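# Set console MODE, CHECK, PROGRAM and lever safely

## Task

Put the console into this state: MODE knob pulled out, CHECK switched off, PROGRAM turned to P3, lever in the CYCLE position. The UNDER or OVER lamp must never light, not even briefly; it lights whenever PROGRAM is anywhere other than P3 at a moment when MODE is out, CHECK is on and the lever is at CYCLE together. The console is loose on the table, not fixed.

## Robot and tools

Robot: two arms, left_arm carrying a five-finger left hand and right_arm carrying a five-finger right hand. Base positions in the scene frame: left_arm (+0.031, +0.242, +0.036) m, right_arm (+0.023, -0.250, +0.020) m, each turned only slightly about z. A camera stand is bolted behind the arms.

Scene frame: origin at table-top height, halfway between the nominal bases; +x points out over the table, +z up, +y toward the left_arm side. Image left and right do not match these names. All printed positions (metres) and quaternions (wxyz) use this frame and can be off by a few centimetres.

Hand point: a point 0.05 m in front of the palm and 0.15 m from the wrist face along the fingers. Its +z runs along the straight fingers, +y out of the palm, +x across the palm away from the thumb on the right hand (toward the thumb on the left hand). Straight fingertips sit 0.06 to 0.07 m beyond it along +z, 0.06 m behind it along -y. A bracket on the little-finger side of the wrist can strike things.

Row layout (used by execute_actions and move): one flat list of 28 numbers covering both arms, each in [-1, 1]. Order: left_arm dx, dy, dz, rx, ry, rz; left hand little, ring, middle, index, thumb_bend, thumb_turn, force_limit, speed; then the same 14 for right_arm. Pose part: an offset, not a pose, measured from that arm's Hand target at the start of the action or move, along scene-frame axes; 1.0 equals 0.6 m or 180 degrees; rx, ry, rz form one rotation vector, turning about the Hand target position. Every row in one action or move list counts from that same start, so sending an offset again moves further. Six zeros re-request the current Hand target. Hand part: absolute targets. Fingers and thumb_bend: +1 straight, -1 curled. thumb_turn: +1 beside the palm, -1 across in front of it (needed to grasp things 0.035 to 0.065 m thick, or handles down to 0.025 m). force_limit: -1 about 0 N up to +1 about 10 N (15 N for thumb motors). speed: -1 nearly still, full from +0.48 upward. To leave a hand unchanged, resend the last eight numbers actually executed for it; if none yet, send its hand_measured plus hand_force_limit and hand_speed. For a soft grip use speed -0.94 or less.

Control: the commanded orientation is clipped to within 40 degrees of the measured one each step. Arms follow loosely and often rest 1 to 3 cm (up to 5 cm) short, usually low; send the missing distance as a further offset. To release a push, command a target back past the hand point. Avoid paths near an arm's own base.

Tools:
execute_actions(actions, cameras): actions is a list of actions, each up to 15 rows, one row per 1/30 s step; a short table repeats its last row. Images only if actions is empty or cameras are named (["all"] for all).
move(target, speed, blend, blocking, cameras): target is one row or up to 15 rows, all offsets from the same starting Hand targets. speed in m/s, 0.002 to 4.3, default 0.25 (rotation up to twice that in rad/s); one value or one per target. blend in metres rounds corners; 0 stops at each. blocking=false returns after about 0.5 s while motion continues. Paths are straight and do not avoid obstacles or the other arm; faster means harder contact and more lag. Total duration capped at 10 s.
wait(seconds 0 to 10, cameras): lets time run, arms holding.
stop(cameras): brakes a running move.
zoom_image(camera, region [x0, y0, x1, y1] pixels, at most 504 by 504): closer look at the newest image of cam_head_left, cam_head_right, cam_high, cam_left_wrist or cam_right_wrist.
show_instructions(): shows the reference pages.
finished_scene(scene=1): ends the scene permanently.

Results: per arm end_effector_position, end_effector_quat_wxyz, Hand target (base for the next offsets), joint positions, velocities (may read within noise), torques (include gravity; items 3 and 4 wrap at ±28 N m). Per hand: hand_measured, hand_stopped_by (moving, target, force, stalled, fault), hand_load_n (positive means pushed open; near 0 after a lost grip), hand_force_limit, hand_speed. A move adds a move: line with its ending (done, off_target, moving, held, fault) and limits=paced or limits=held. MOTOR HOT warns of heating; OVER-TEMPERATURE FAULT means that arm went limp for 30 to 60 s. Avoid long stretched holds and pushing at unreachable poses.

Task advice: choose an order that never combines MODE out, CHECK on and lever at CYCLE unless PROGRAM already reads P3, for example switch CHECK off or set PROGRAM to P3 first. Work gently: the console is unfixed and can slide or tip. Do not let anything fall from the table, do not strike hard, do not let the hands touch each other, and do not pinch a finger with heavy force.

Each tool is called after ">>>" by a JSON object that holds its "name" and its "arguments".

Reference images:

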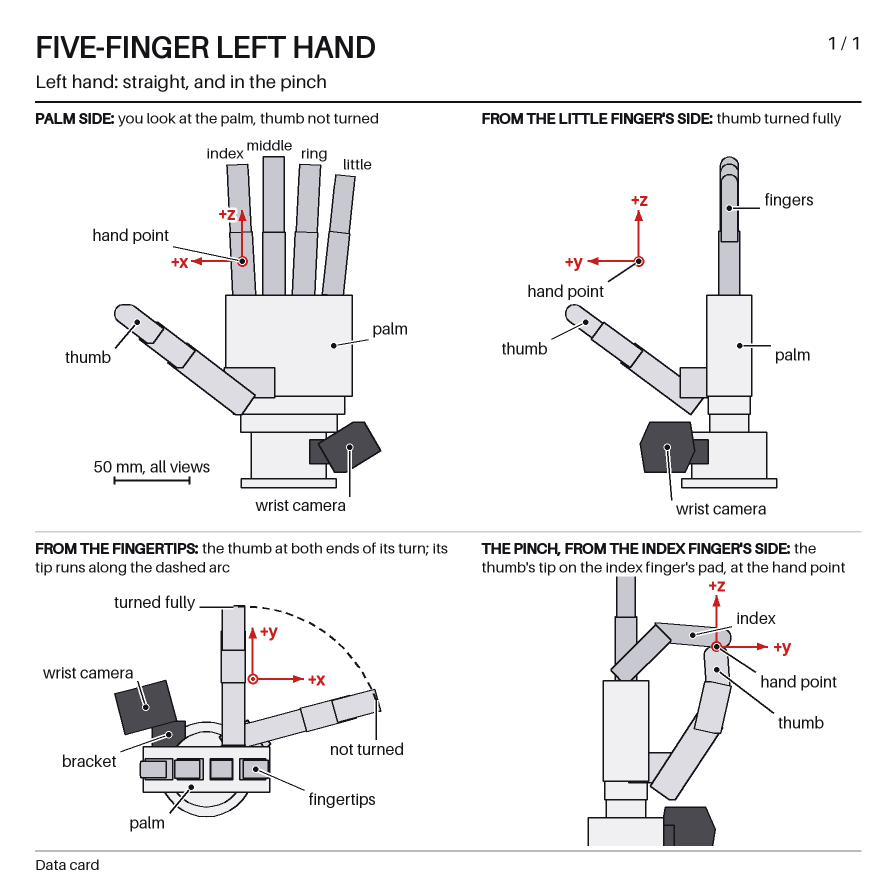

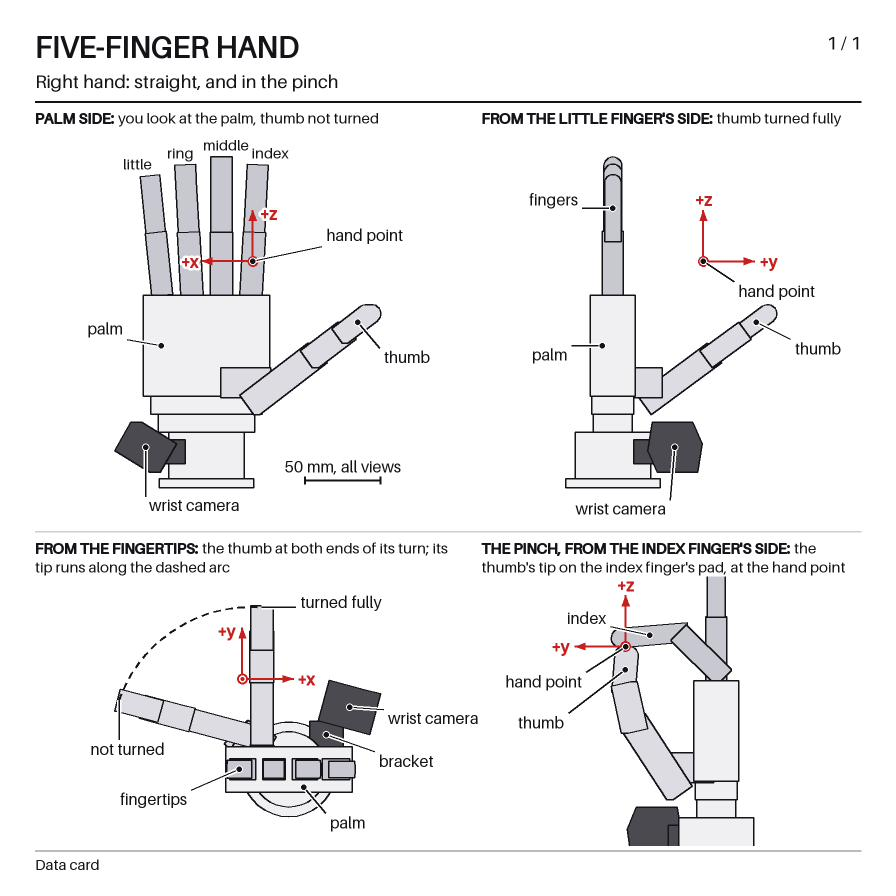

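## Session

>>> {"name": "execute_actions", "arguments": {"actions": []}}

Scene clock: 0.00 s.
left_arm: end_effector_position=(+0.2709, +0.0316, +0.1392) hand_measured=(+1.000, +1.000, +1.000, +1.000, +1.000, +1.000) hand_load_n=(+0.0, +0.0, +0.0, +0.0, +0.0, +0.0) hand_stopped_by=(target, target, target, target, target, target) hand_force_limit=0.00 hand_speed=-0.80 end_effector_quat_wxyz=(+0.321, +0.534, +0.766, +0.159) | right_arm: end_effector_position=(+0.2228, -0.5647, +0.1529) hand_measured=(+1.000, +1.000, +1.000, +1.000, +1.000, +1.000) hand_load_n=(+0.0, +0.0, +0.0, +0.0, +0.0, +0.0) hand_stopped_by=(target, target, target, target, target, target) hand_force_limit=0.00 hand_speed=-0.80 end_effector_quat_wxyz=(+0.290, +0.535, +0.676, -0.416)
Joint positions: left_arm=[-1.3 1.084 0.516 -0.631 -0.646 1.645] | right_arm=[-0.801 0.801 0.297 -0.213 0.741 1.81]
Joint velocities: within noise
Joint torques (N m): no reading
Heat: left arm: hottest wrist yaw 36 °C; right arm: hottest wrist yaw 34 °C.
Hand target: left_arm +0.2738, +0.0222, +0.1488; +0.331, +0.529, +0.767, +0.151 | right_arm +0.2289, -0.5704, +0.1679; +0.303, +0.536, +0.668, -0.417

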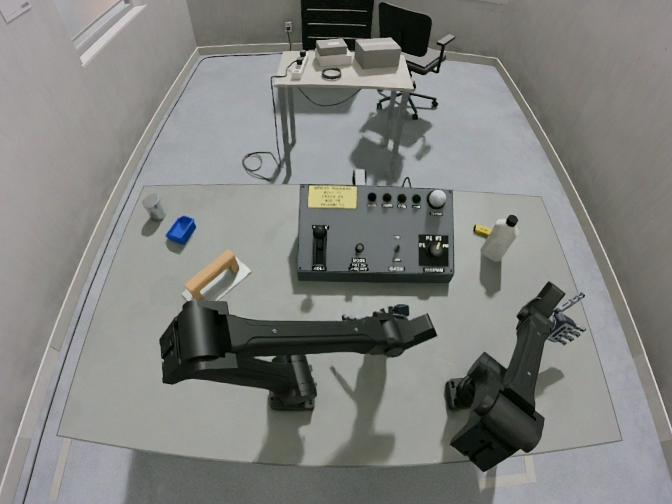

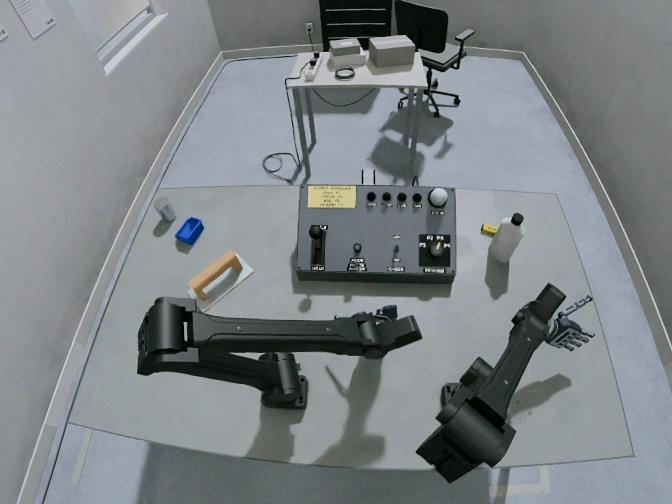

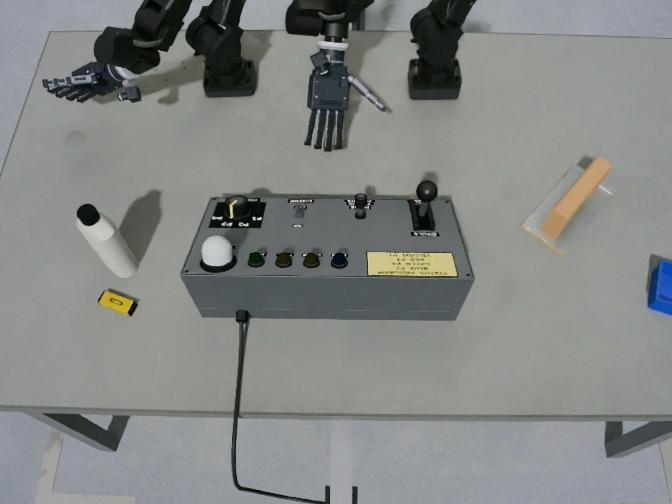

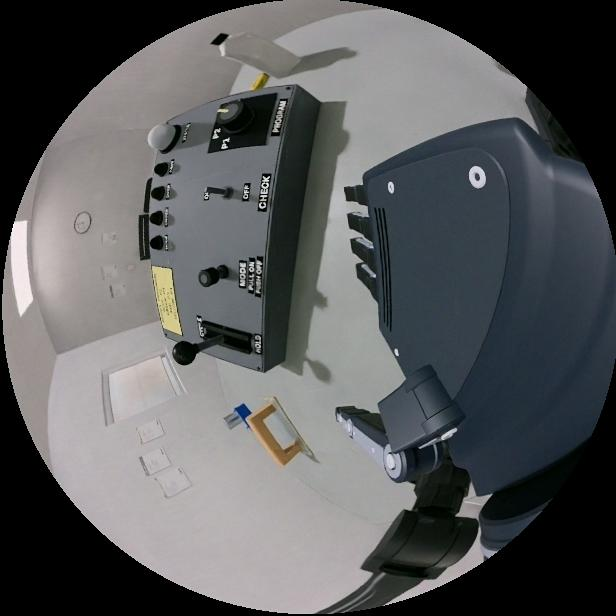

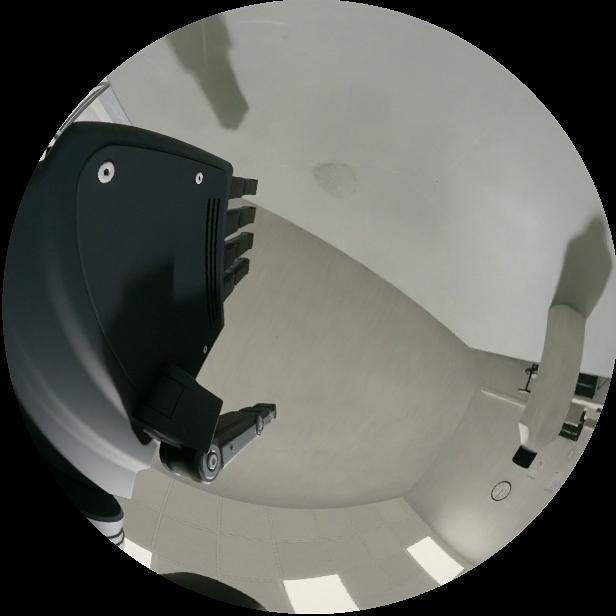

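>>> {"name": "zoom_image", "arguments": {"camera": "cam_head_left", "region": [290, 170, 470, 305]}}

>>> {"name": "zoom_image", "arguments": {"camera": "cam_high", "region": [170, 160, 490, 340]}}

>>> {"name": "zoom_image", "arguments": {"camera": "cam_left_wrist", "region": [130, 60, 380, 400]}}

>>> {"name": "zoom_image", "arguments": {"camera": "cam_head_right", "region": [290, 170, 470, 305]}}

Scaled by 2.800.

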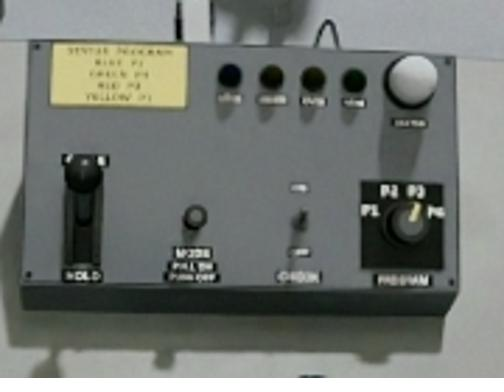

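Scaled by 1.575.

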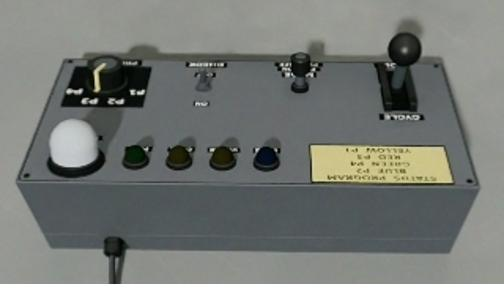

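Scaled by 1.482 from the camera's 616x616 image, which has a finer 880x880 frame.

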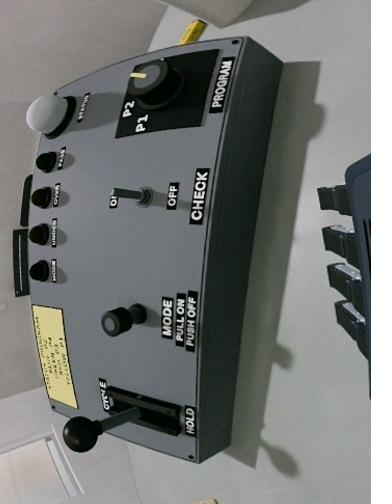

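Scaled by 2.800.

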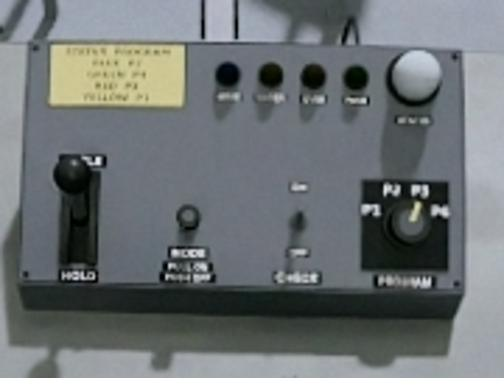

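>>> {"name": "zoom_image", "arguments": {"camera": "cam_left_wrist", "region": [150, 300, 280, 390]}}

>>> {"name": "zoom_image", "arguments": {"camera": "cam_left_wrist", "region": [180, 80, 310, 210]}}

>>> {"name": "zoom_image", "arguments": {"camera": "cam_high", "region": [180, 170, 330, 280]}}

>>> {"name": "zoom_image", "arguments": {"camera": "cam_high", "region": [330, 165, 480, 275]}}

>>> {"name": "zoom_image", "arguments": {"camera": "cam_head_left", "region": [385, 225, 455, 285]}}

>>> {"name": "zoom_image", "arguments": {"camera": "cam_head_left", "region": [300, 210, 380, 280]}}

Scaled by 3.877 from the camera's 616x616 image, which has a finer 880x880 frame.

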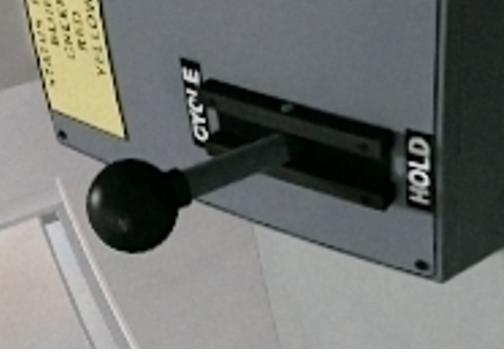

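Scaled by 3.877 from the camera's 616x616 image, which has a finer 880x880 frame.

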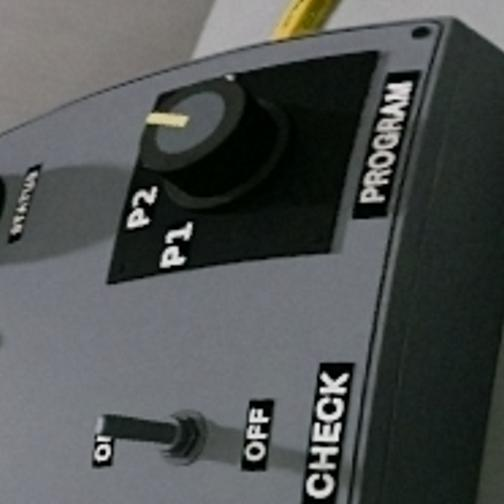

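Scaled by 3.360.

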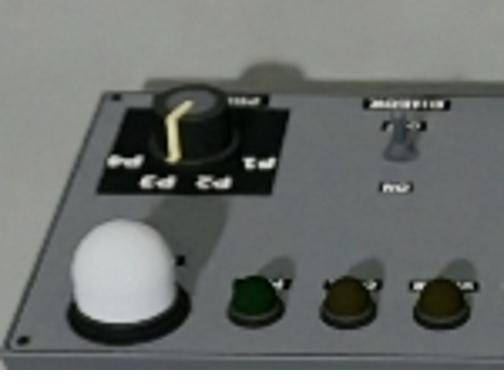

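Scaled by 3.360.

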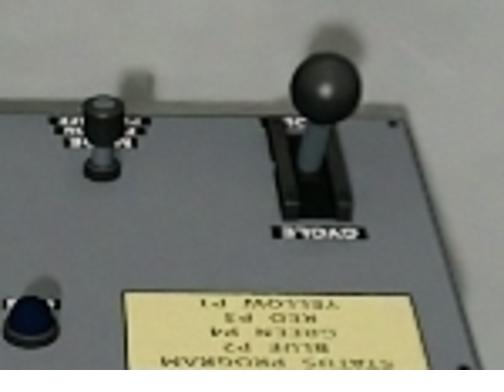

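Scaled by 7.200.

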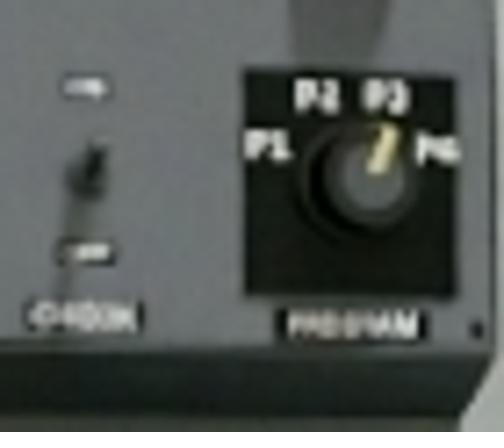

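Scaled by 6.300.

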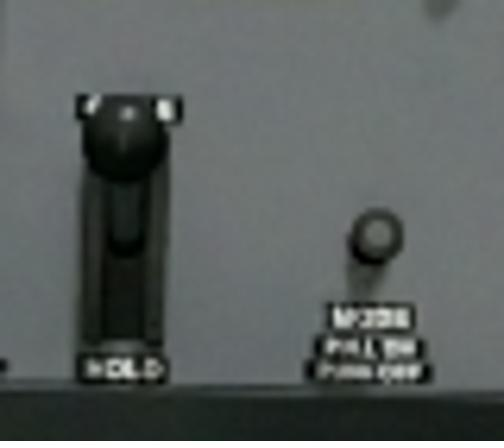

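>>> {"name": "move", "arguments": {"target": [0.010, 0.363, 0.252, -0.8514, -0.0654, 0.1828, 1, 1, 1, 1, 1, 1, 0, -0.8, 0.168, 0.800, 0.220, -0.5237, 0.1514, 0.4085, 1, 1, 1, 0.0, 1, 1, -0.3, 0.0], "speed": 0.35, "cameras": ["all"]}}

Scene clock: 160.73 s.
left_arm: end_effector_position=(+0.2737, +0.1013, +0.2023) hand_measured=(+1.000, +1.000, +1.000, +1.000, +1.000, +1.000) hand_load_n=(+0.5, +0.0, +0.0, +0.0, +0.0, +0.0) hand_stopped_by=(target, target, target, target, target, target) hand_force_limit=0.00 hand_speed=-0.80 end_effector_quat_wxyz=(+0.550, +0.229, +0.783, -0.180) | right_arm: end_effector_position=(+0.2626, -0.4319, +0.2033) hand_measured=(+1.000, +1.000, +1.000, +0.000, +1.000, +1.000) hand_load_n=(+0.0, +0.0, +0.0, +0.0, +0.0, -0.5) hand_stopped_by=(target, target, target, target, target, target) hand_force_limit=-0.30 hand_speed=0.00 end_effector_quat_wxyz=(+0.450, +0.300, +0.664, -0.517)
Joint positions: left_arm=[-0.968 0.189 0.24 -0.406 -0.316 1.423] | right_arm=[-0.174 0.288 0.024 0.114 1.151 1.279]
Joint torques (N m): left_arm=[0.85 2.08 9.89 1.83 0.11 -0.02] | right_arm=[-0.26 3.55 10.04 1.2 0.02 0.09]
Heat: left arm: hottest elbow 42 °C; right arm: hottest elbow 40 °C.
Hand target: left_arm +0.2762, +0.1044, +0.2058; +0.555, +0.215, +0.782, -0.184 (not the last commanded pose) | right_arm +0.2623, -0.4347, +0.2023; +0.444, +0.302, +0.666, -0.518 (not the last commanded pose)
Off the commanded pose: left_arm 0.170 m, 100 deg | right_arm 0.361 m, 89 deg.
move: held (right_arm; a check stopped the path), off_target (left_arm; braked when a check withheld steps of right_arm); limits=held
pose unreachable (right arm): on one or more control steps of this call, first in action 0 (counted from 0), this arm could not follow its commanded pose, so it was not sent that pose on those steps. It may still have moved: this result reports where it is.
cause: moving toward the commanded pose would bring two parts of the arm too close to each other (joints 2 (shoulder) and 3 (elbow) lie between them).

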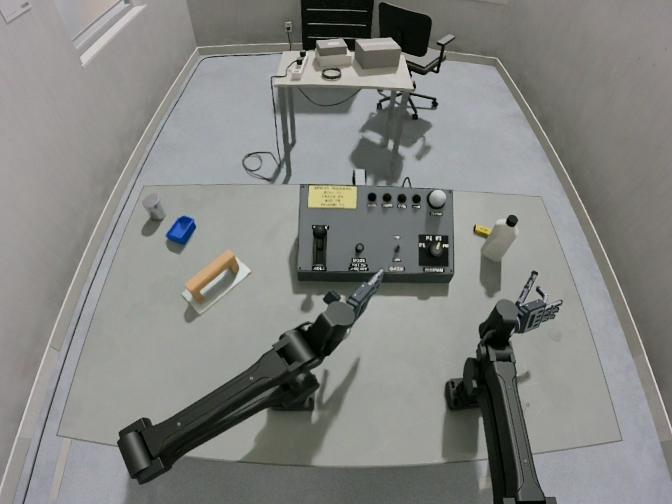

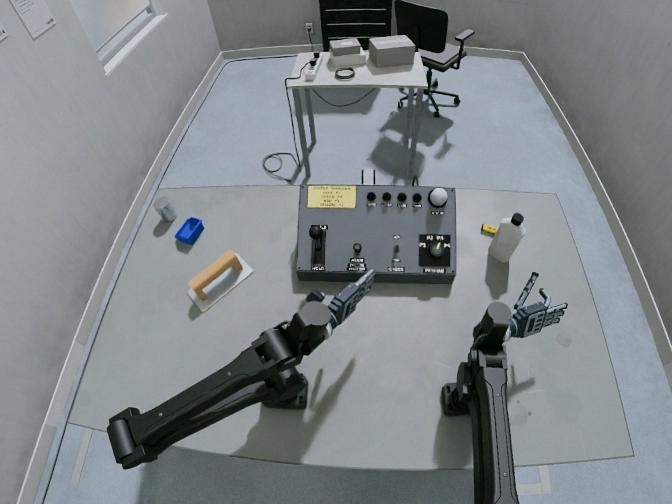

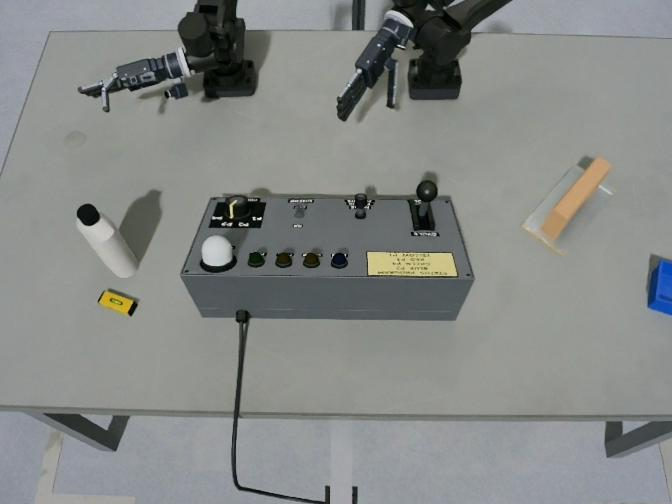

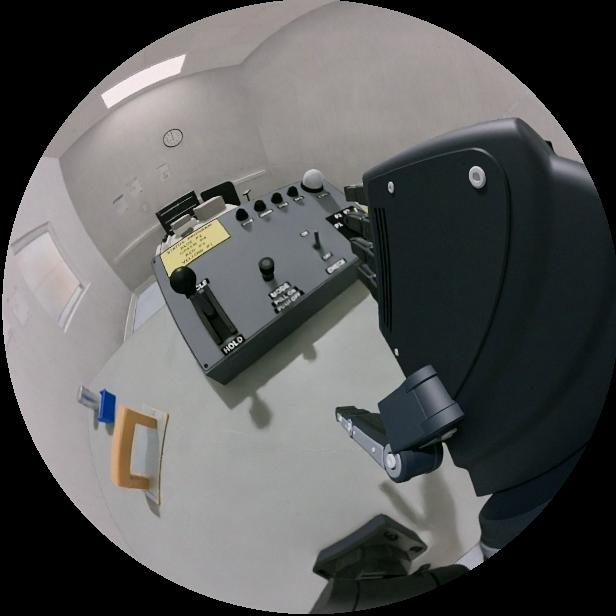

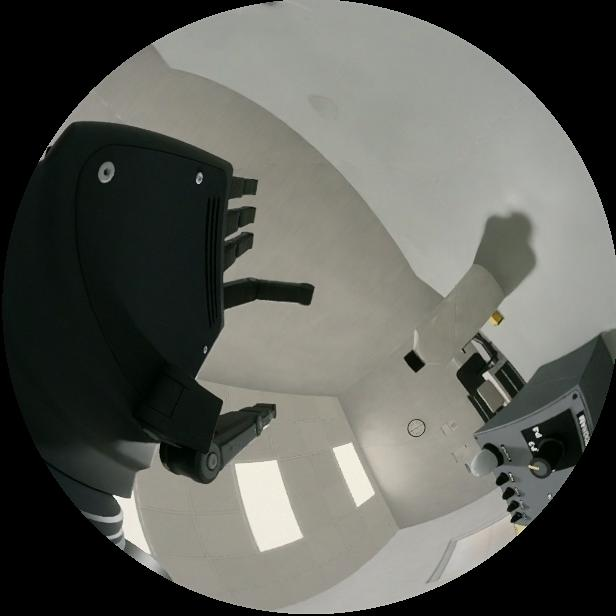

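>>> {"name": "move", "arguments": {"target": [[0.031, 0.389, 0.074, 0, 0, 0.278, 1, 1, 1, 1, 1, 1, 0, -0.8, 0.163, 0.125, 0.130, 0, 0, 0, 1, 1, 1, 0.0, 1, 1, -0.3, 0.0], [0.031, 0.389, 0.074, 0, 0, 0.278, 1, 1, 1, 1, 1, 1, 0, -0.8, 0.263, 0.575, 0.130, -0.3215, 0.215, 0.375, 1, 1, 1, 0.0, 1, 1, -0.3, 0.0]], "speed": 0.4, "blend": 0.04, "cameras": ["all"]}}

Scene clock: 203.87 s.
left_arm: end_effector_position=(+0.2857, +0.3327, +0.2129) hand_measured=(+1.000, +1.000, +1.000, +1.000, +1.000, +1.000) hand_load_n=(+0.0, +0.0, +0.0, +0.0, +0.0, -0.5) hand_stopped_by=(target, target, target, target, target, target) hand_force_limit=0.00 hand_speed=-0.80 end_effector_quat_wxyz=(+0.556, -0.130, +0.818, +0.068) | right_arm: end_effector_position=(+0.4080, -0.0927, +0.2559) hand_measured=(+1.000, +1.000, +1.000, +0.000, +1.000, +1.000) hand_load_n=(+0.0, +0.0, +0.0, +0.0, +0.0, +0.0) hand_stopped_by=(target, target, target, target, target, target) hand_force_limit=-0.30 hand_speed=0.00 end_effector_quat_wxyz=(+0.495, -0.508, +0.503, -0.494)
Joint positions: left_arm=[-0.137 0.187 0.297 -0.519 -0.356 1.385] | right_arm=[0.53 0.784 0.4 0.356 0.575 0.011]
Joint torques (N m): left_arm=[0.79 3.72 15.19 2.4 0.07 0.21] | right_arm=[-0.26 -0.62 13.87 1.57 -0.06 -0.14]
Heat: left arm: hottest elbow 43 °C; right arm: hottest elbow 42 °C.
Hand target: left_arm +0.2948, +0.3378, +0.2501; +0.581, -0.136, +0.799, +0.068 | right_arm +0.4200, -0.0895, +0.2804; +0.501, -0.500, +0.500, -0.499
Off the commanded pose: left_arm 0.039 m, 4 deg | right_arm 0.027 m, 1 deg.
move: off_target (left_arm, right_arm)

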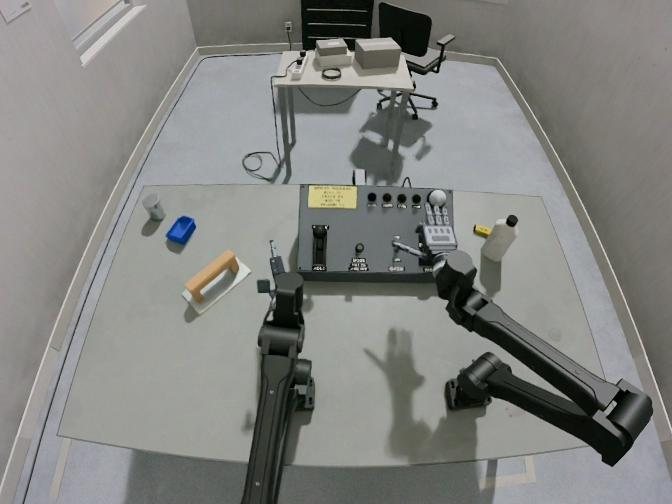

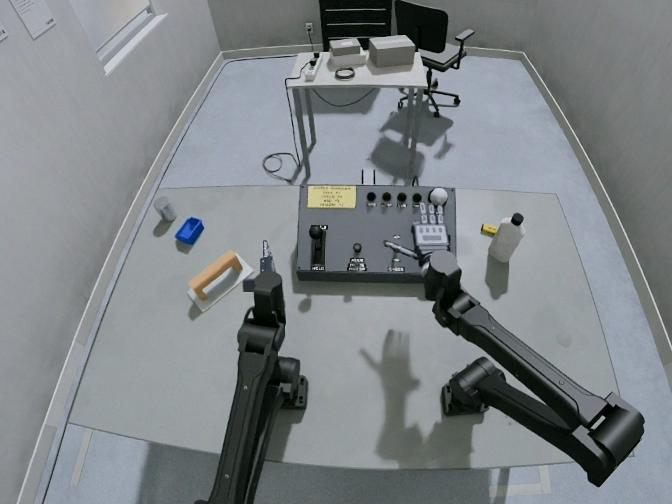

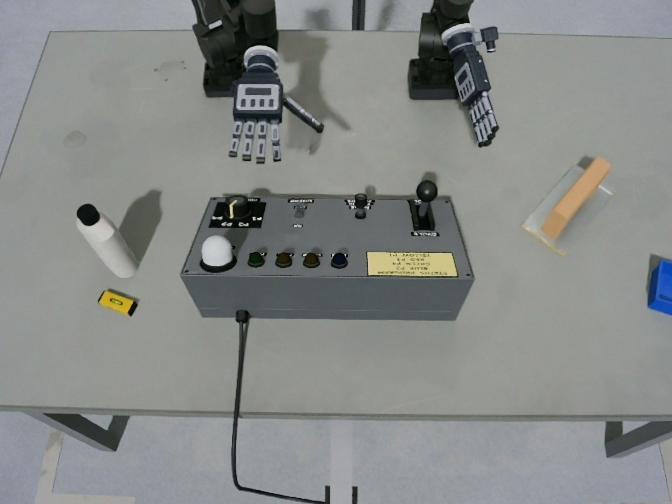

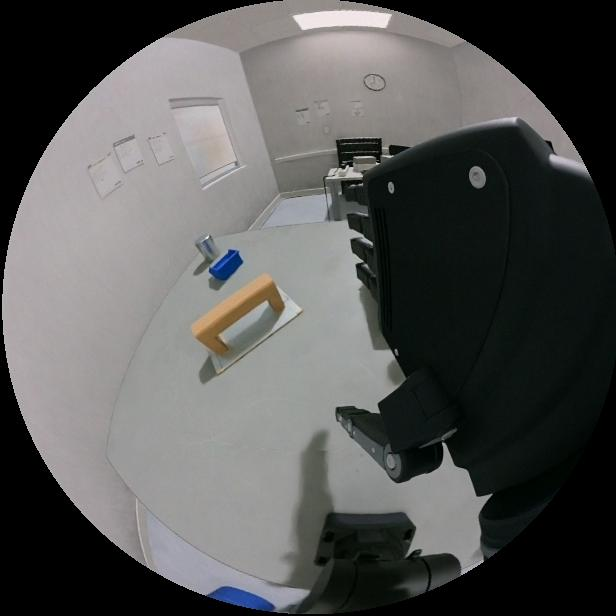

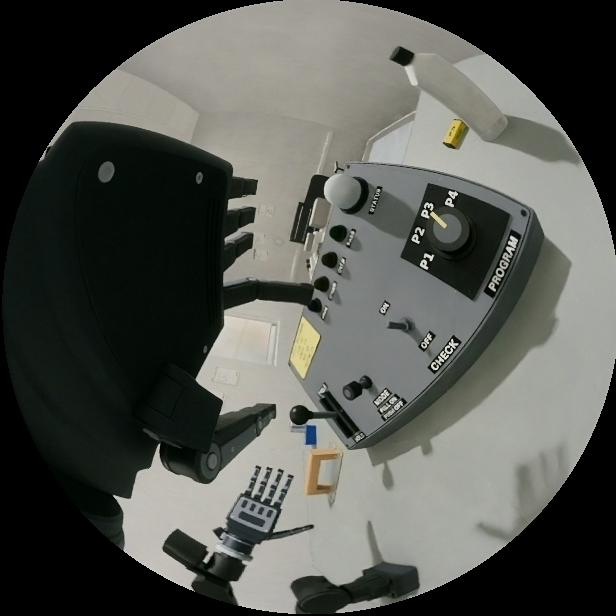

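>>> {"name": "zoom_image", "arguments": {"camera": "cam_right_wrist", "region": [280, 160, 560, 460]}}

>>> {"name": "zoom_image", "arguments": {"camera": "cam_head_left", "region": [290, 170, 470, 305]}}

>>> {"name": "zoom_image", "arguments": {"camera": "cam_high", "region": [200, 60, 380, 240]}}

Scaled by 1.680 from the camera's 616x616 image, which has a finer 880x880 frame.

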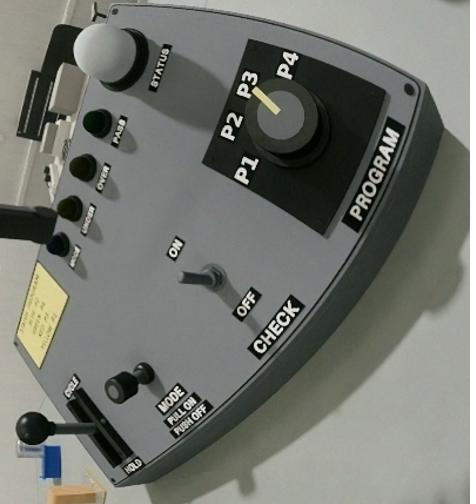

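Scaled by 2.800.

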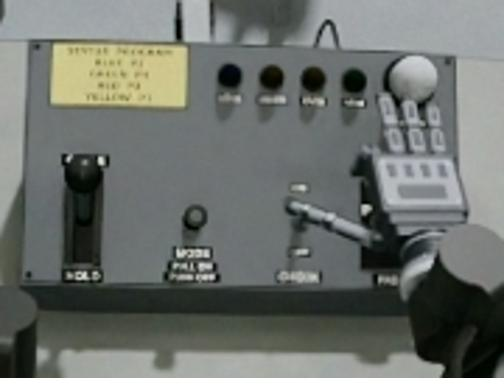

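Scaled by 2.800.

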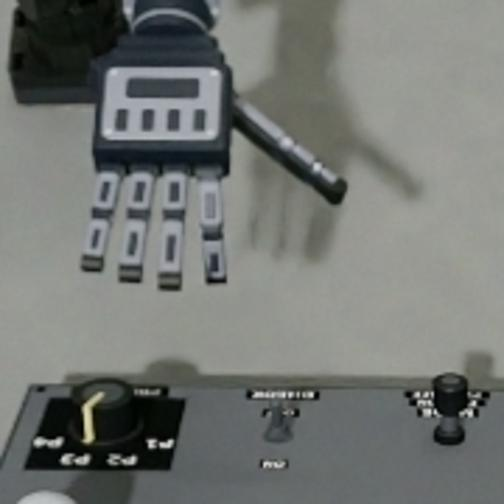

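>>> {"name": "move", "arguments": {"target": [0, 0, 0, 0, 0, 0, 1, 1, 1, 1, 1, 1, 0, -0.8, 0.075, 0.039, -0.125, 0, 0, 0, 1, 1, 1, 0.0, 1, 1, -0.3, 0.0], "speed": 0.2, "cameras": ["all"]}}

Scene clock: 289.90 s.
left_arm: end_effector_position=(+0.2857, +0.3327, +0.2129) hand_measured=(+1.000, +1.000, +1.000, +1.000, +1.000, +1.000) hand_load_n=(+0.0, +0.0, +0.0, +0.0, +0.0, +0.0) hand_stopped_by=(target, target, target, target, target, target) hand_force_limit=0.00 hand_speed=-0.80 end_effector_quat_wxyz=(+0.556, -0.130, +0.818, +0.068) | right_arm: end_effector_position=(+0.4548, -0.0660, +0.1943) hand_measured=(+1.000, +1.000, +1.000, +0.000, +1.000, +1.000) hand_load_n=(+0.0, -0.5, +0.0, +0.0, +0.0, -0.5) hand_stopped_by=(target, target, target, target, target, target) hand_force_limit=-0.30 hand_speed=0.00 end_effector_quat_wxyz=(+0.494, -0.511, +0.502, -0.492)
Joint positions: left_arm=[-0.137 0.187 0.297 -0.519 -0.356 1.385] | right_arm=[0.516 1.158 0.4 0.726 0.556 0.011]
Joint torques (N m): left_arm=[1.38 3.19 15.24 2.36 0.09 0.19] | right_arm=[-0.09 -3.66 9.48 3.06 -0.02 -0.15]
Heat: left arm: hottest elbow 60 °C; right arm: hottest elbow 52 °C.
Hand target: left_arm +0.2948, +0.3378, +0.2501; +0.581, -0.136, +0.799, +0.068 | right_arm +0.4650, -0.0661, +0.2056; +0.501, -0.500, +0.500, -0.499
Off the commanded pose: left_arm 0.039 m, 4 deg | right_arm 0.015 m, 2 deg.
move: off_target (left_arm, right_arm)

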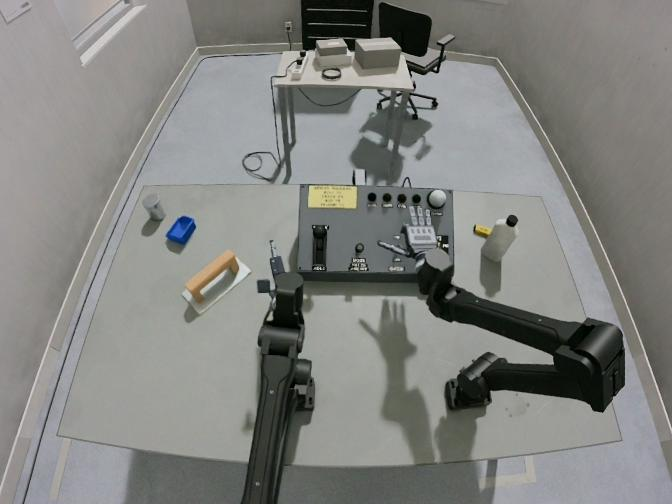

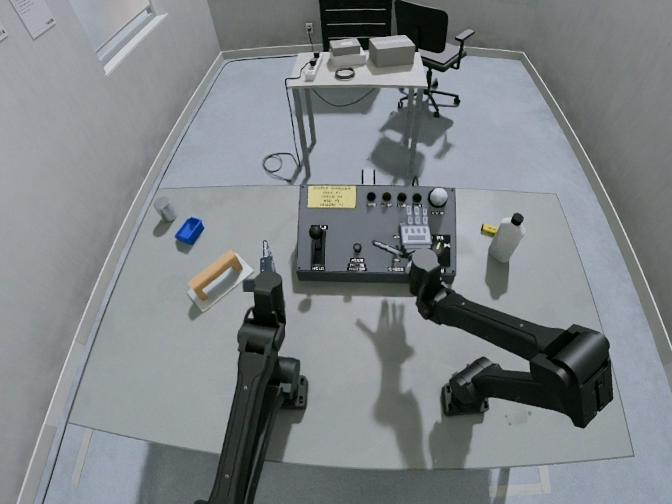

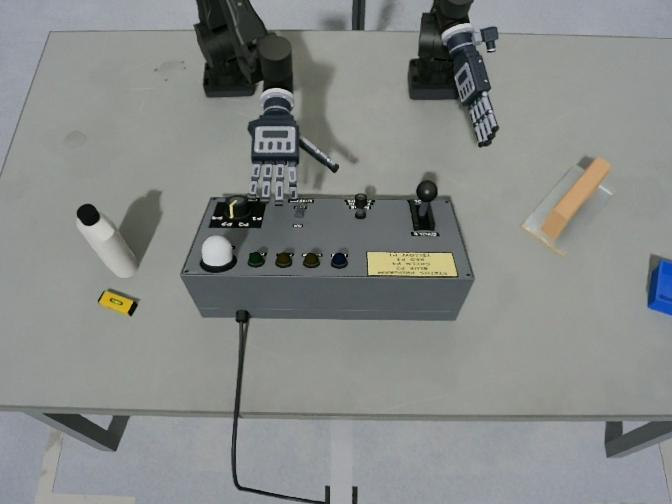

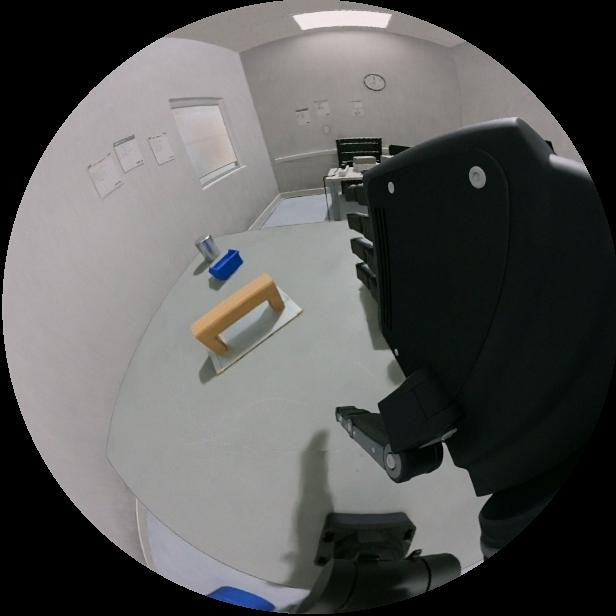

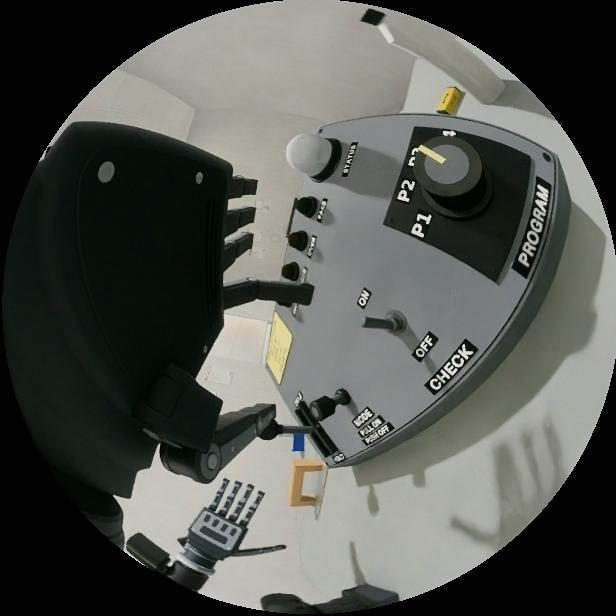

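>>> {"name": "zoom_image", "arguments": {"camera": "cam_high", "region": [230, 130, 380, 240]}}

>>> {"name": "zoom_image", "arguments": {"camera": "cam_head_right", "region": [340, 190, 460, 280]}}

>>> {"name": "zoom_image", "arguments": {"camera": "cam_right_wrist", "region": [220, 220, 470, 470]}}

Scaled by 3.360.

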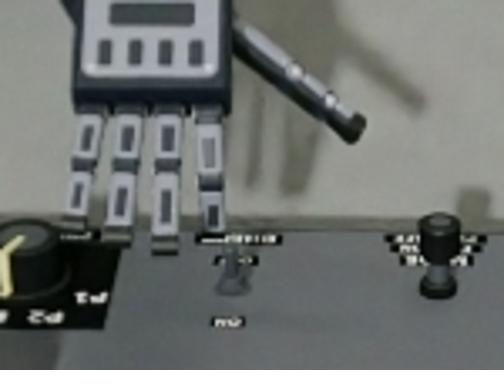

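Scaled by 4.200.

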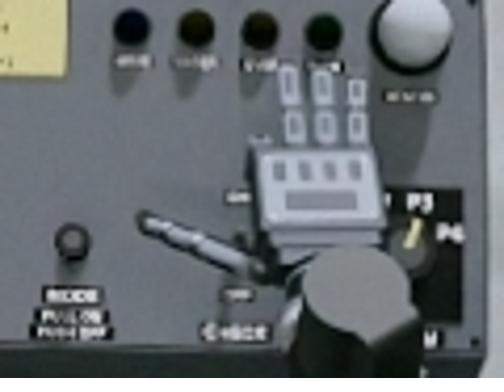

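Scaled by 2.016 from the camera's 616x616 image, which has a finer 880x880 frame.

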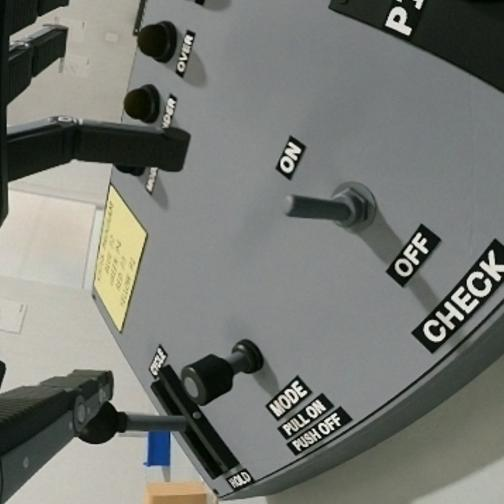

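>>> {"name": "move", "arguments": {"target": [0.073, -0.021, -0.133, 0.173, 0.271, -0.039, 1, 1, 1, 1, 1, 1, 0, -0.8, 0.033, 0.022, -0.033, 0, 0, 0, 1, 1, 1, 0.0, 1, 1, -0.3, 0.0], "speed": 0.2, "cameras": ["cam_high", "cam_head_right", "cam_right_wrist"]}}

>>> {"name": "zoom_image", "arguments": {"camera": "cam_high", "region": [230, 130, 380, 240]}}

>>> {"name": "zoom_image", "arguments": {"camera": "cam_right_wrist", "region": [220, 220, 470, 470]}}

Scene clock: 382.43 s.
left_arm: end_effector_position=(+0.3194, +0.3341, +0.1520) hand_measured=(+1.000, +1.000, +1.000, +1.000, +1.000, +1.000) hand_load_n=(+0.0, +0.0, +0.0, +0.0, +0.0, +0.0) hand_stopped_by=(target, target, target, target, target, target) hand_force_limit=0.00 hand_speed=-0.80 end_effector_quat_wxyz=(+0.204, +0.100, +0.929, +0.291) | right_arm: end_effector_position=(+0.4679, -0.0577, +0.1660) hand_measured=(+1.000, +1.000, +1.000, +0.000, +1.000, +1.000) hand_load_n=(+0.0, +0.0, +0.0, +0.0, +0.0, -0.5) hand_stopped_by=(target, target, target, target, target, target) hand_force_limit=-0.30 hand_speed=0.00 end_effector_quat_wxyz=(+0.488, -0.517, +0.504, -0.491)
Joint positions: left_arm=[-0.3 0.99 0.503 -0.713 -0.64 1.641] | right_arm=[0.516 1.293 0.412 0.83 0.556 0.011]
Joint torques (N m): left_arm=[-0.38 -0.67 12.63 0.61 -0.39 0.16] | right_arm=[-0.15 -4.37 10.22 3.08 0.09 -0.14]
Heat: left arm: hottest elbow 64 °C; right arm: hottest elbow 43 °C.
Hand target: left_arm +0.3385, +0.3252, +0.1702; +0.221, +0.107, +0.925, +0.289 | right_arm +0.4848, -0.0530, +0.1856; +0.501, -0.500, +0.500, -0.499
Off the commanded pose: left_arm 0.028 m, 2 deg | right_arm 0.026 m, 3 deg.
move: off_target (left_arm, right_arm)
Images, in order (width x height): cam_head_right 672x504, cam_high 672x504, cam_right_wrist 616x616.

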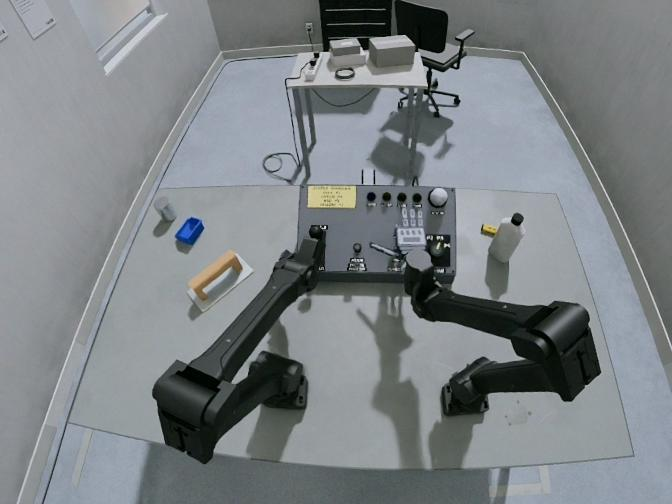

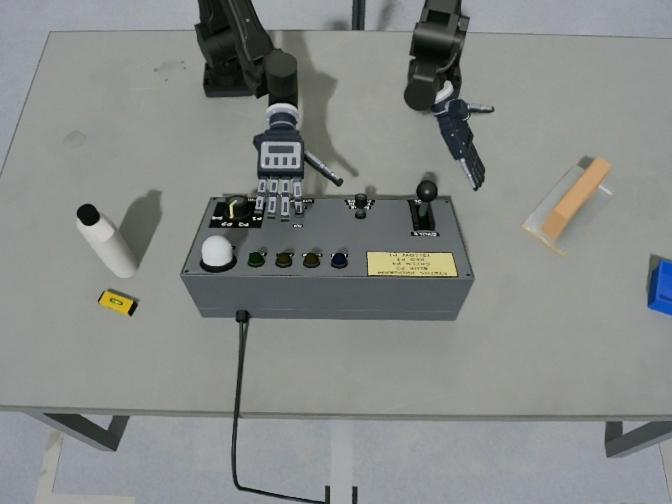

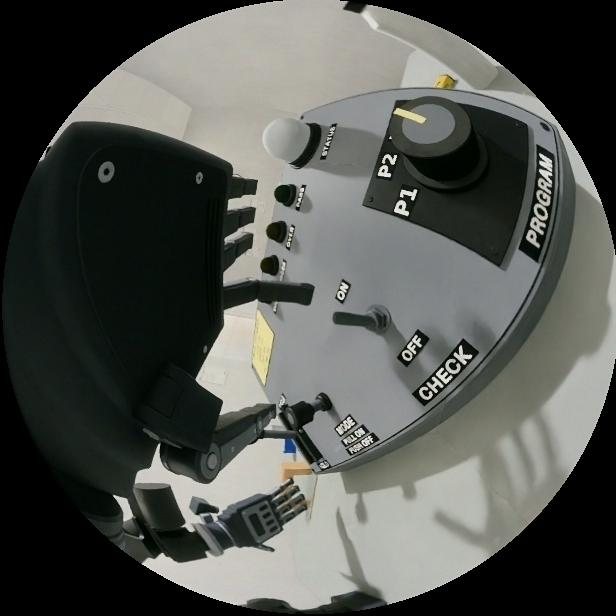

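Scaled by 3.360.

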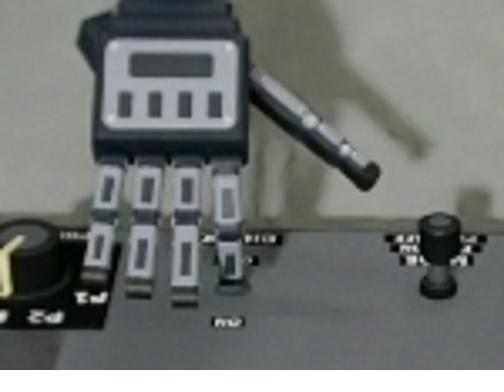

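Scaled by 2.016 from the camera's 616x616 image, which has a finer 880x880 frame.

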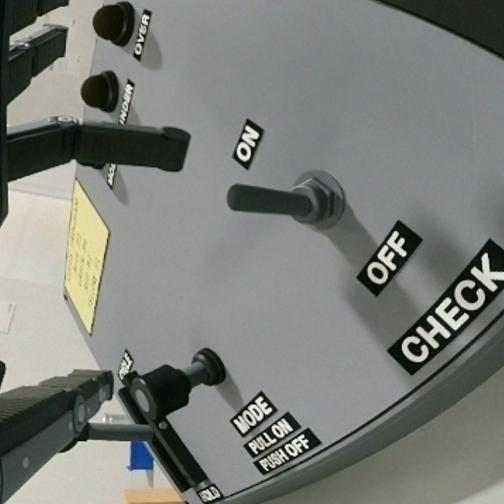

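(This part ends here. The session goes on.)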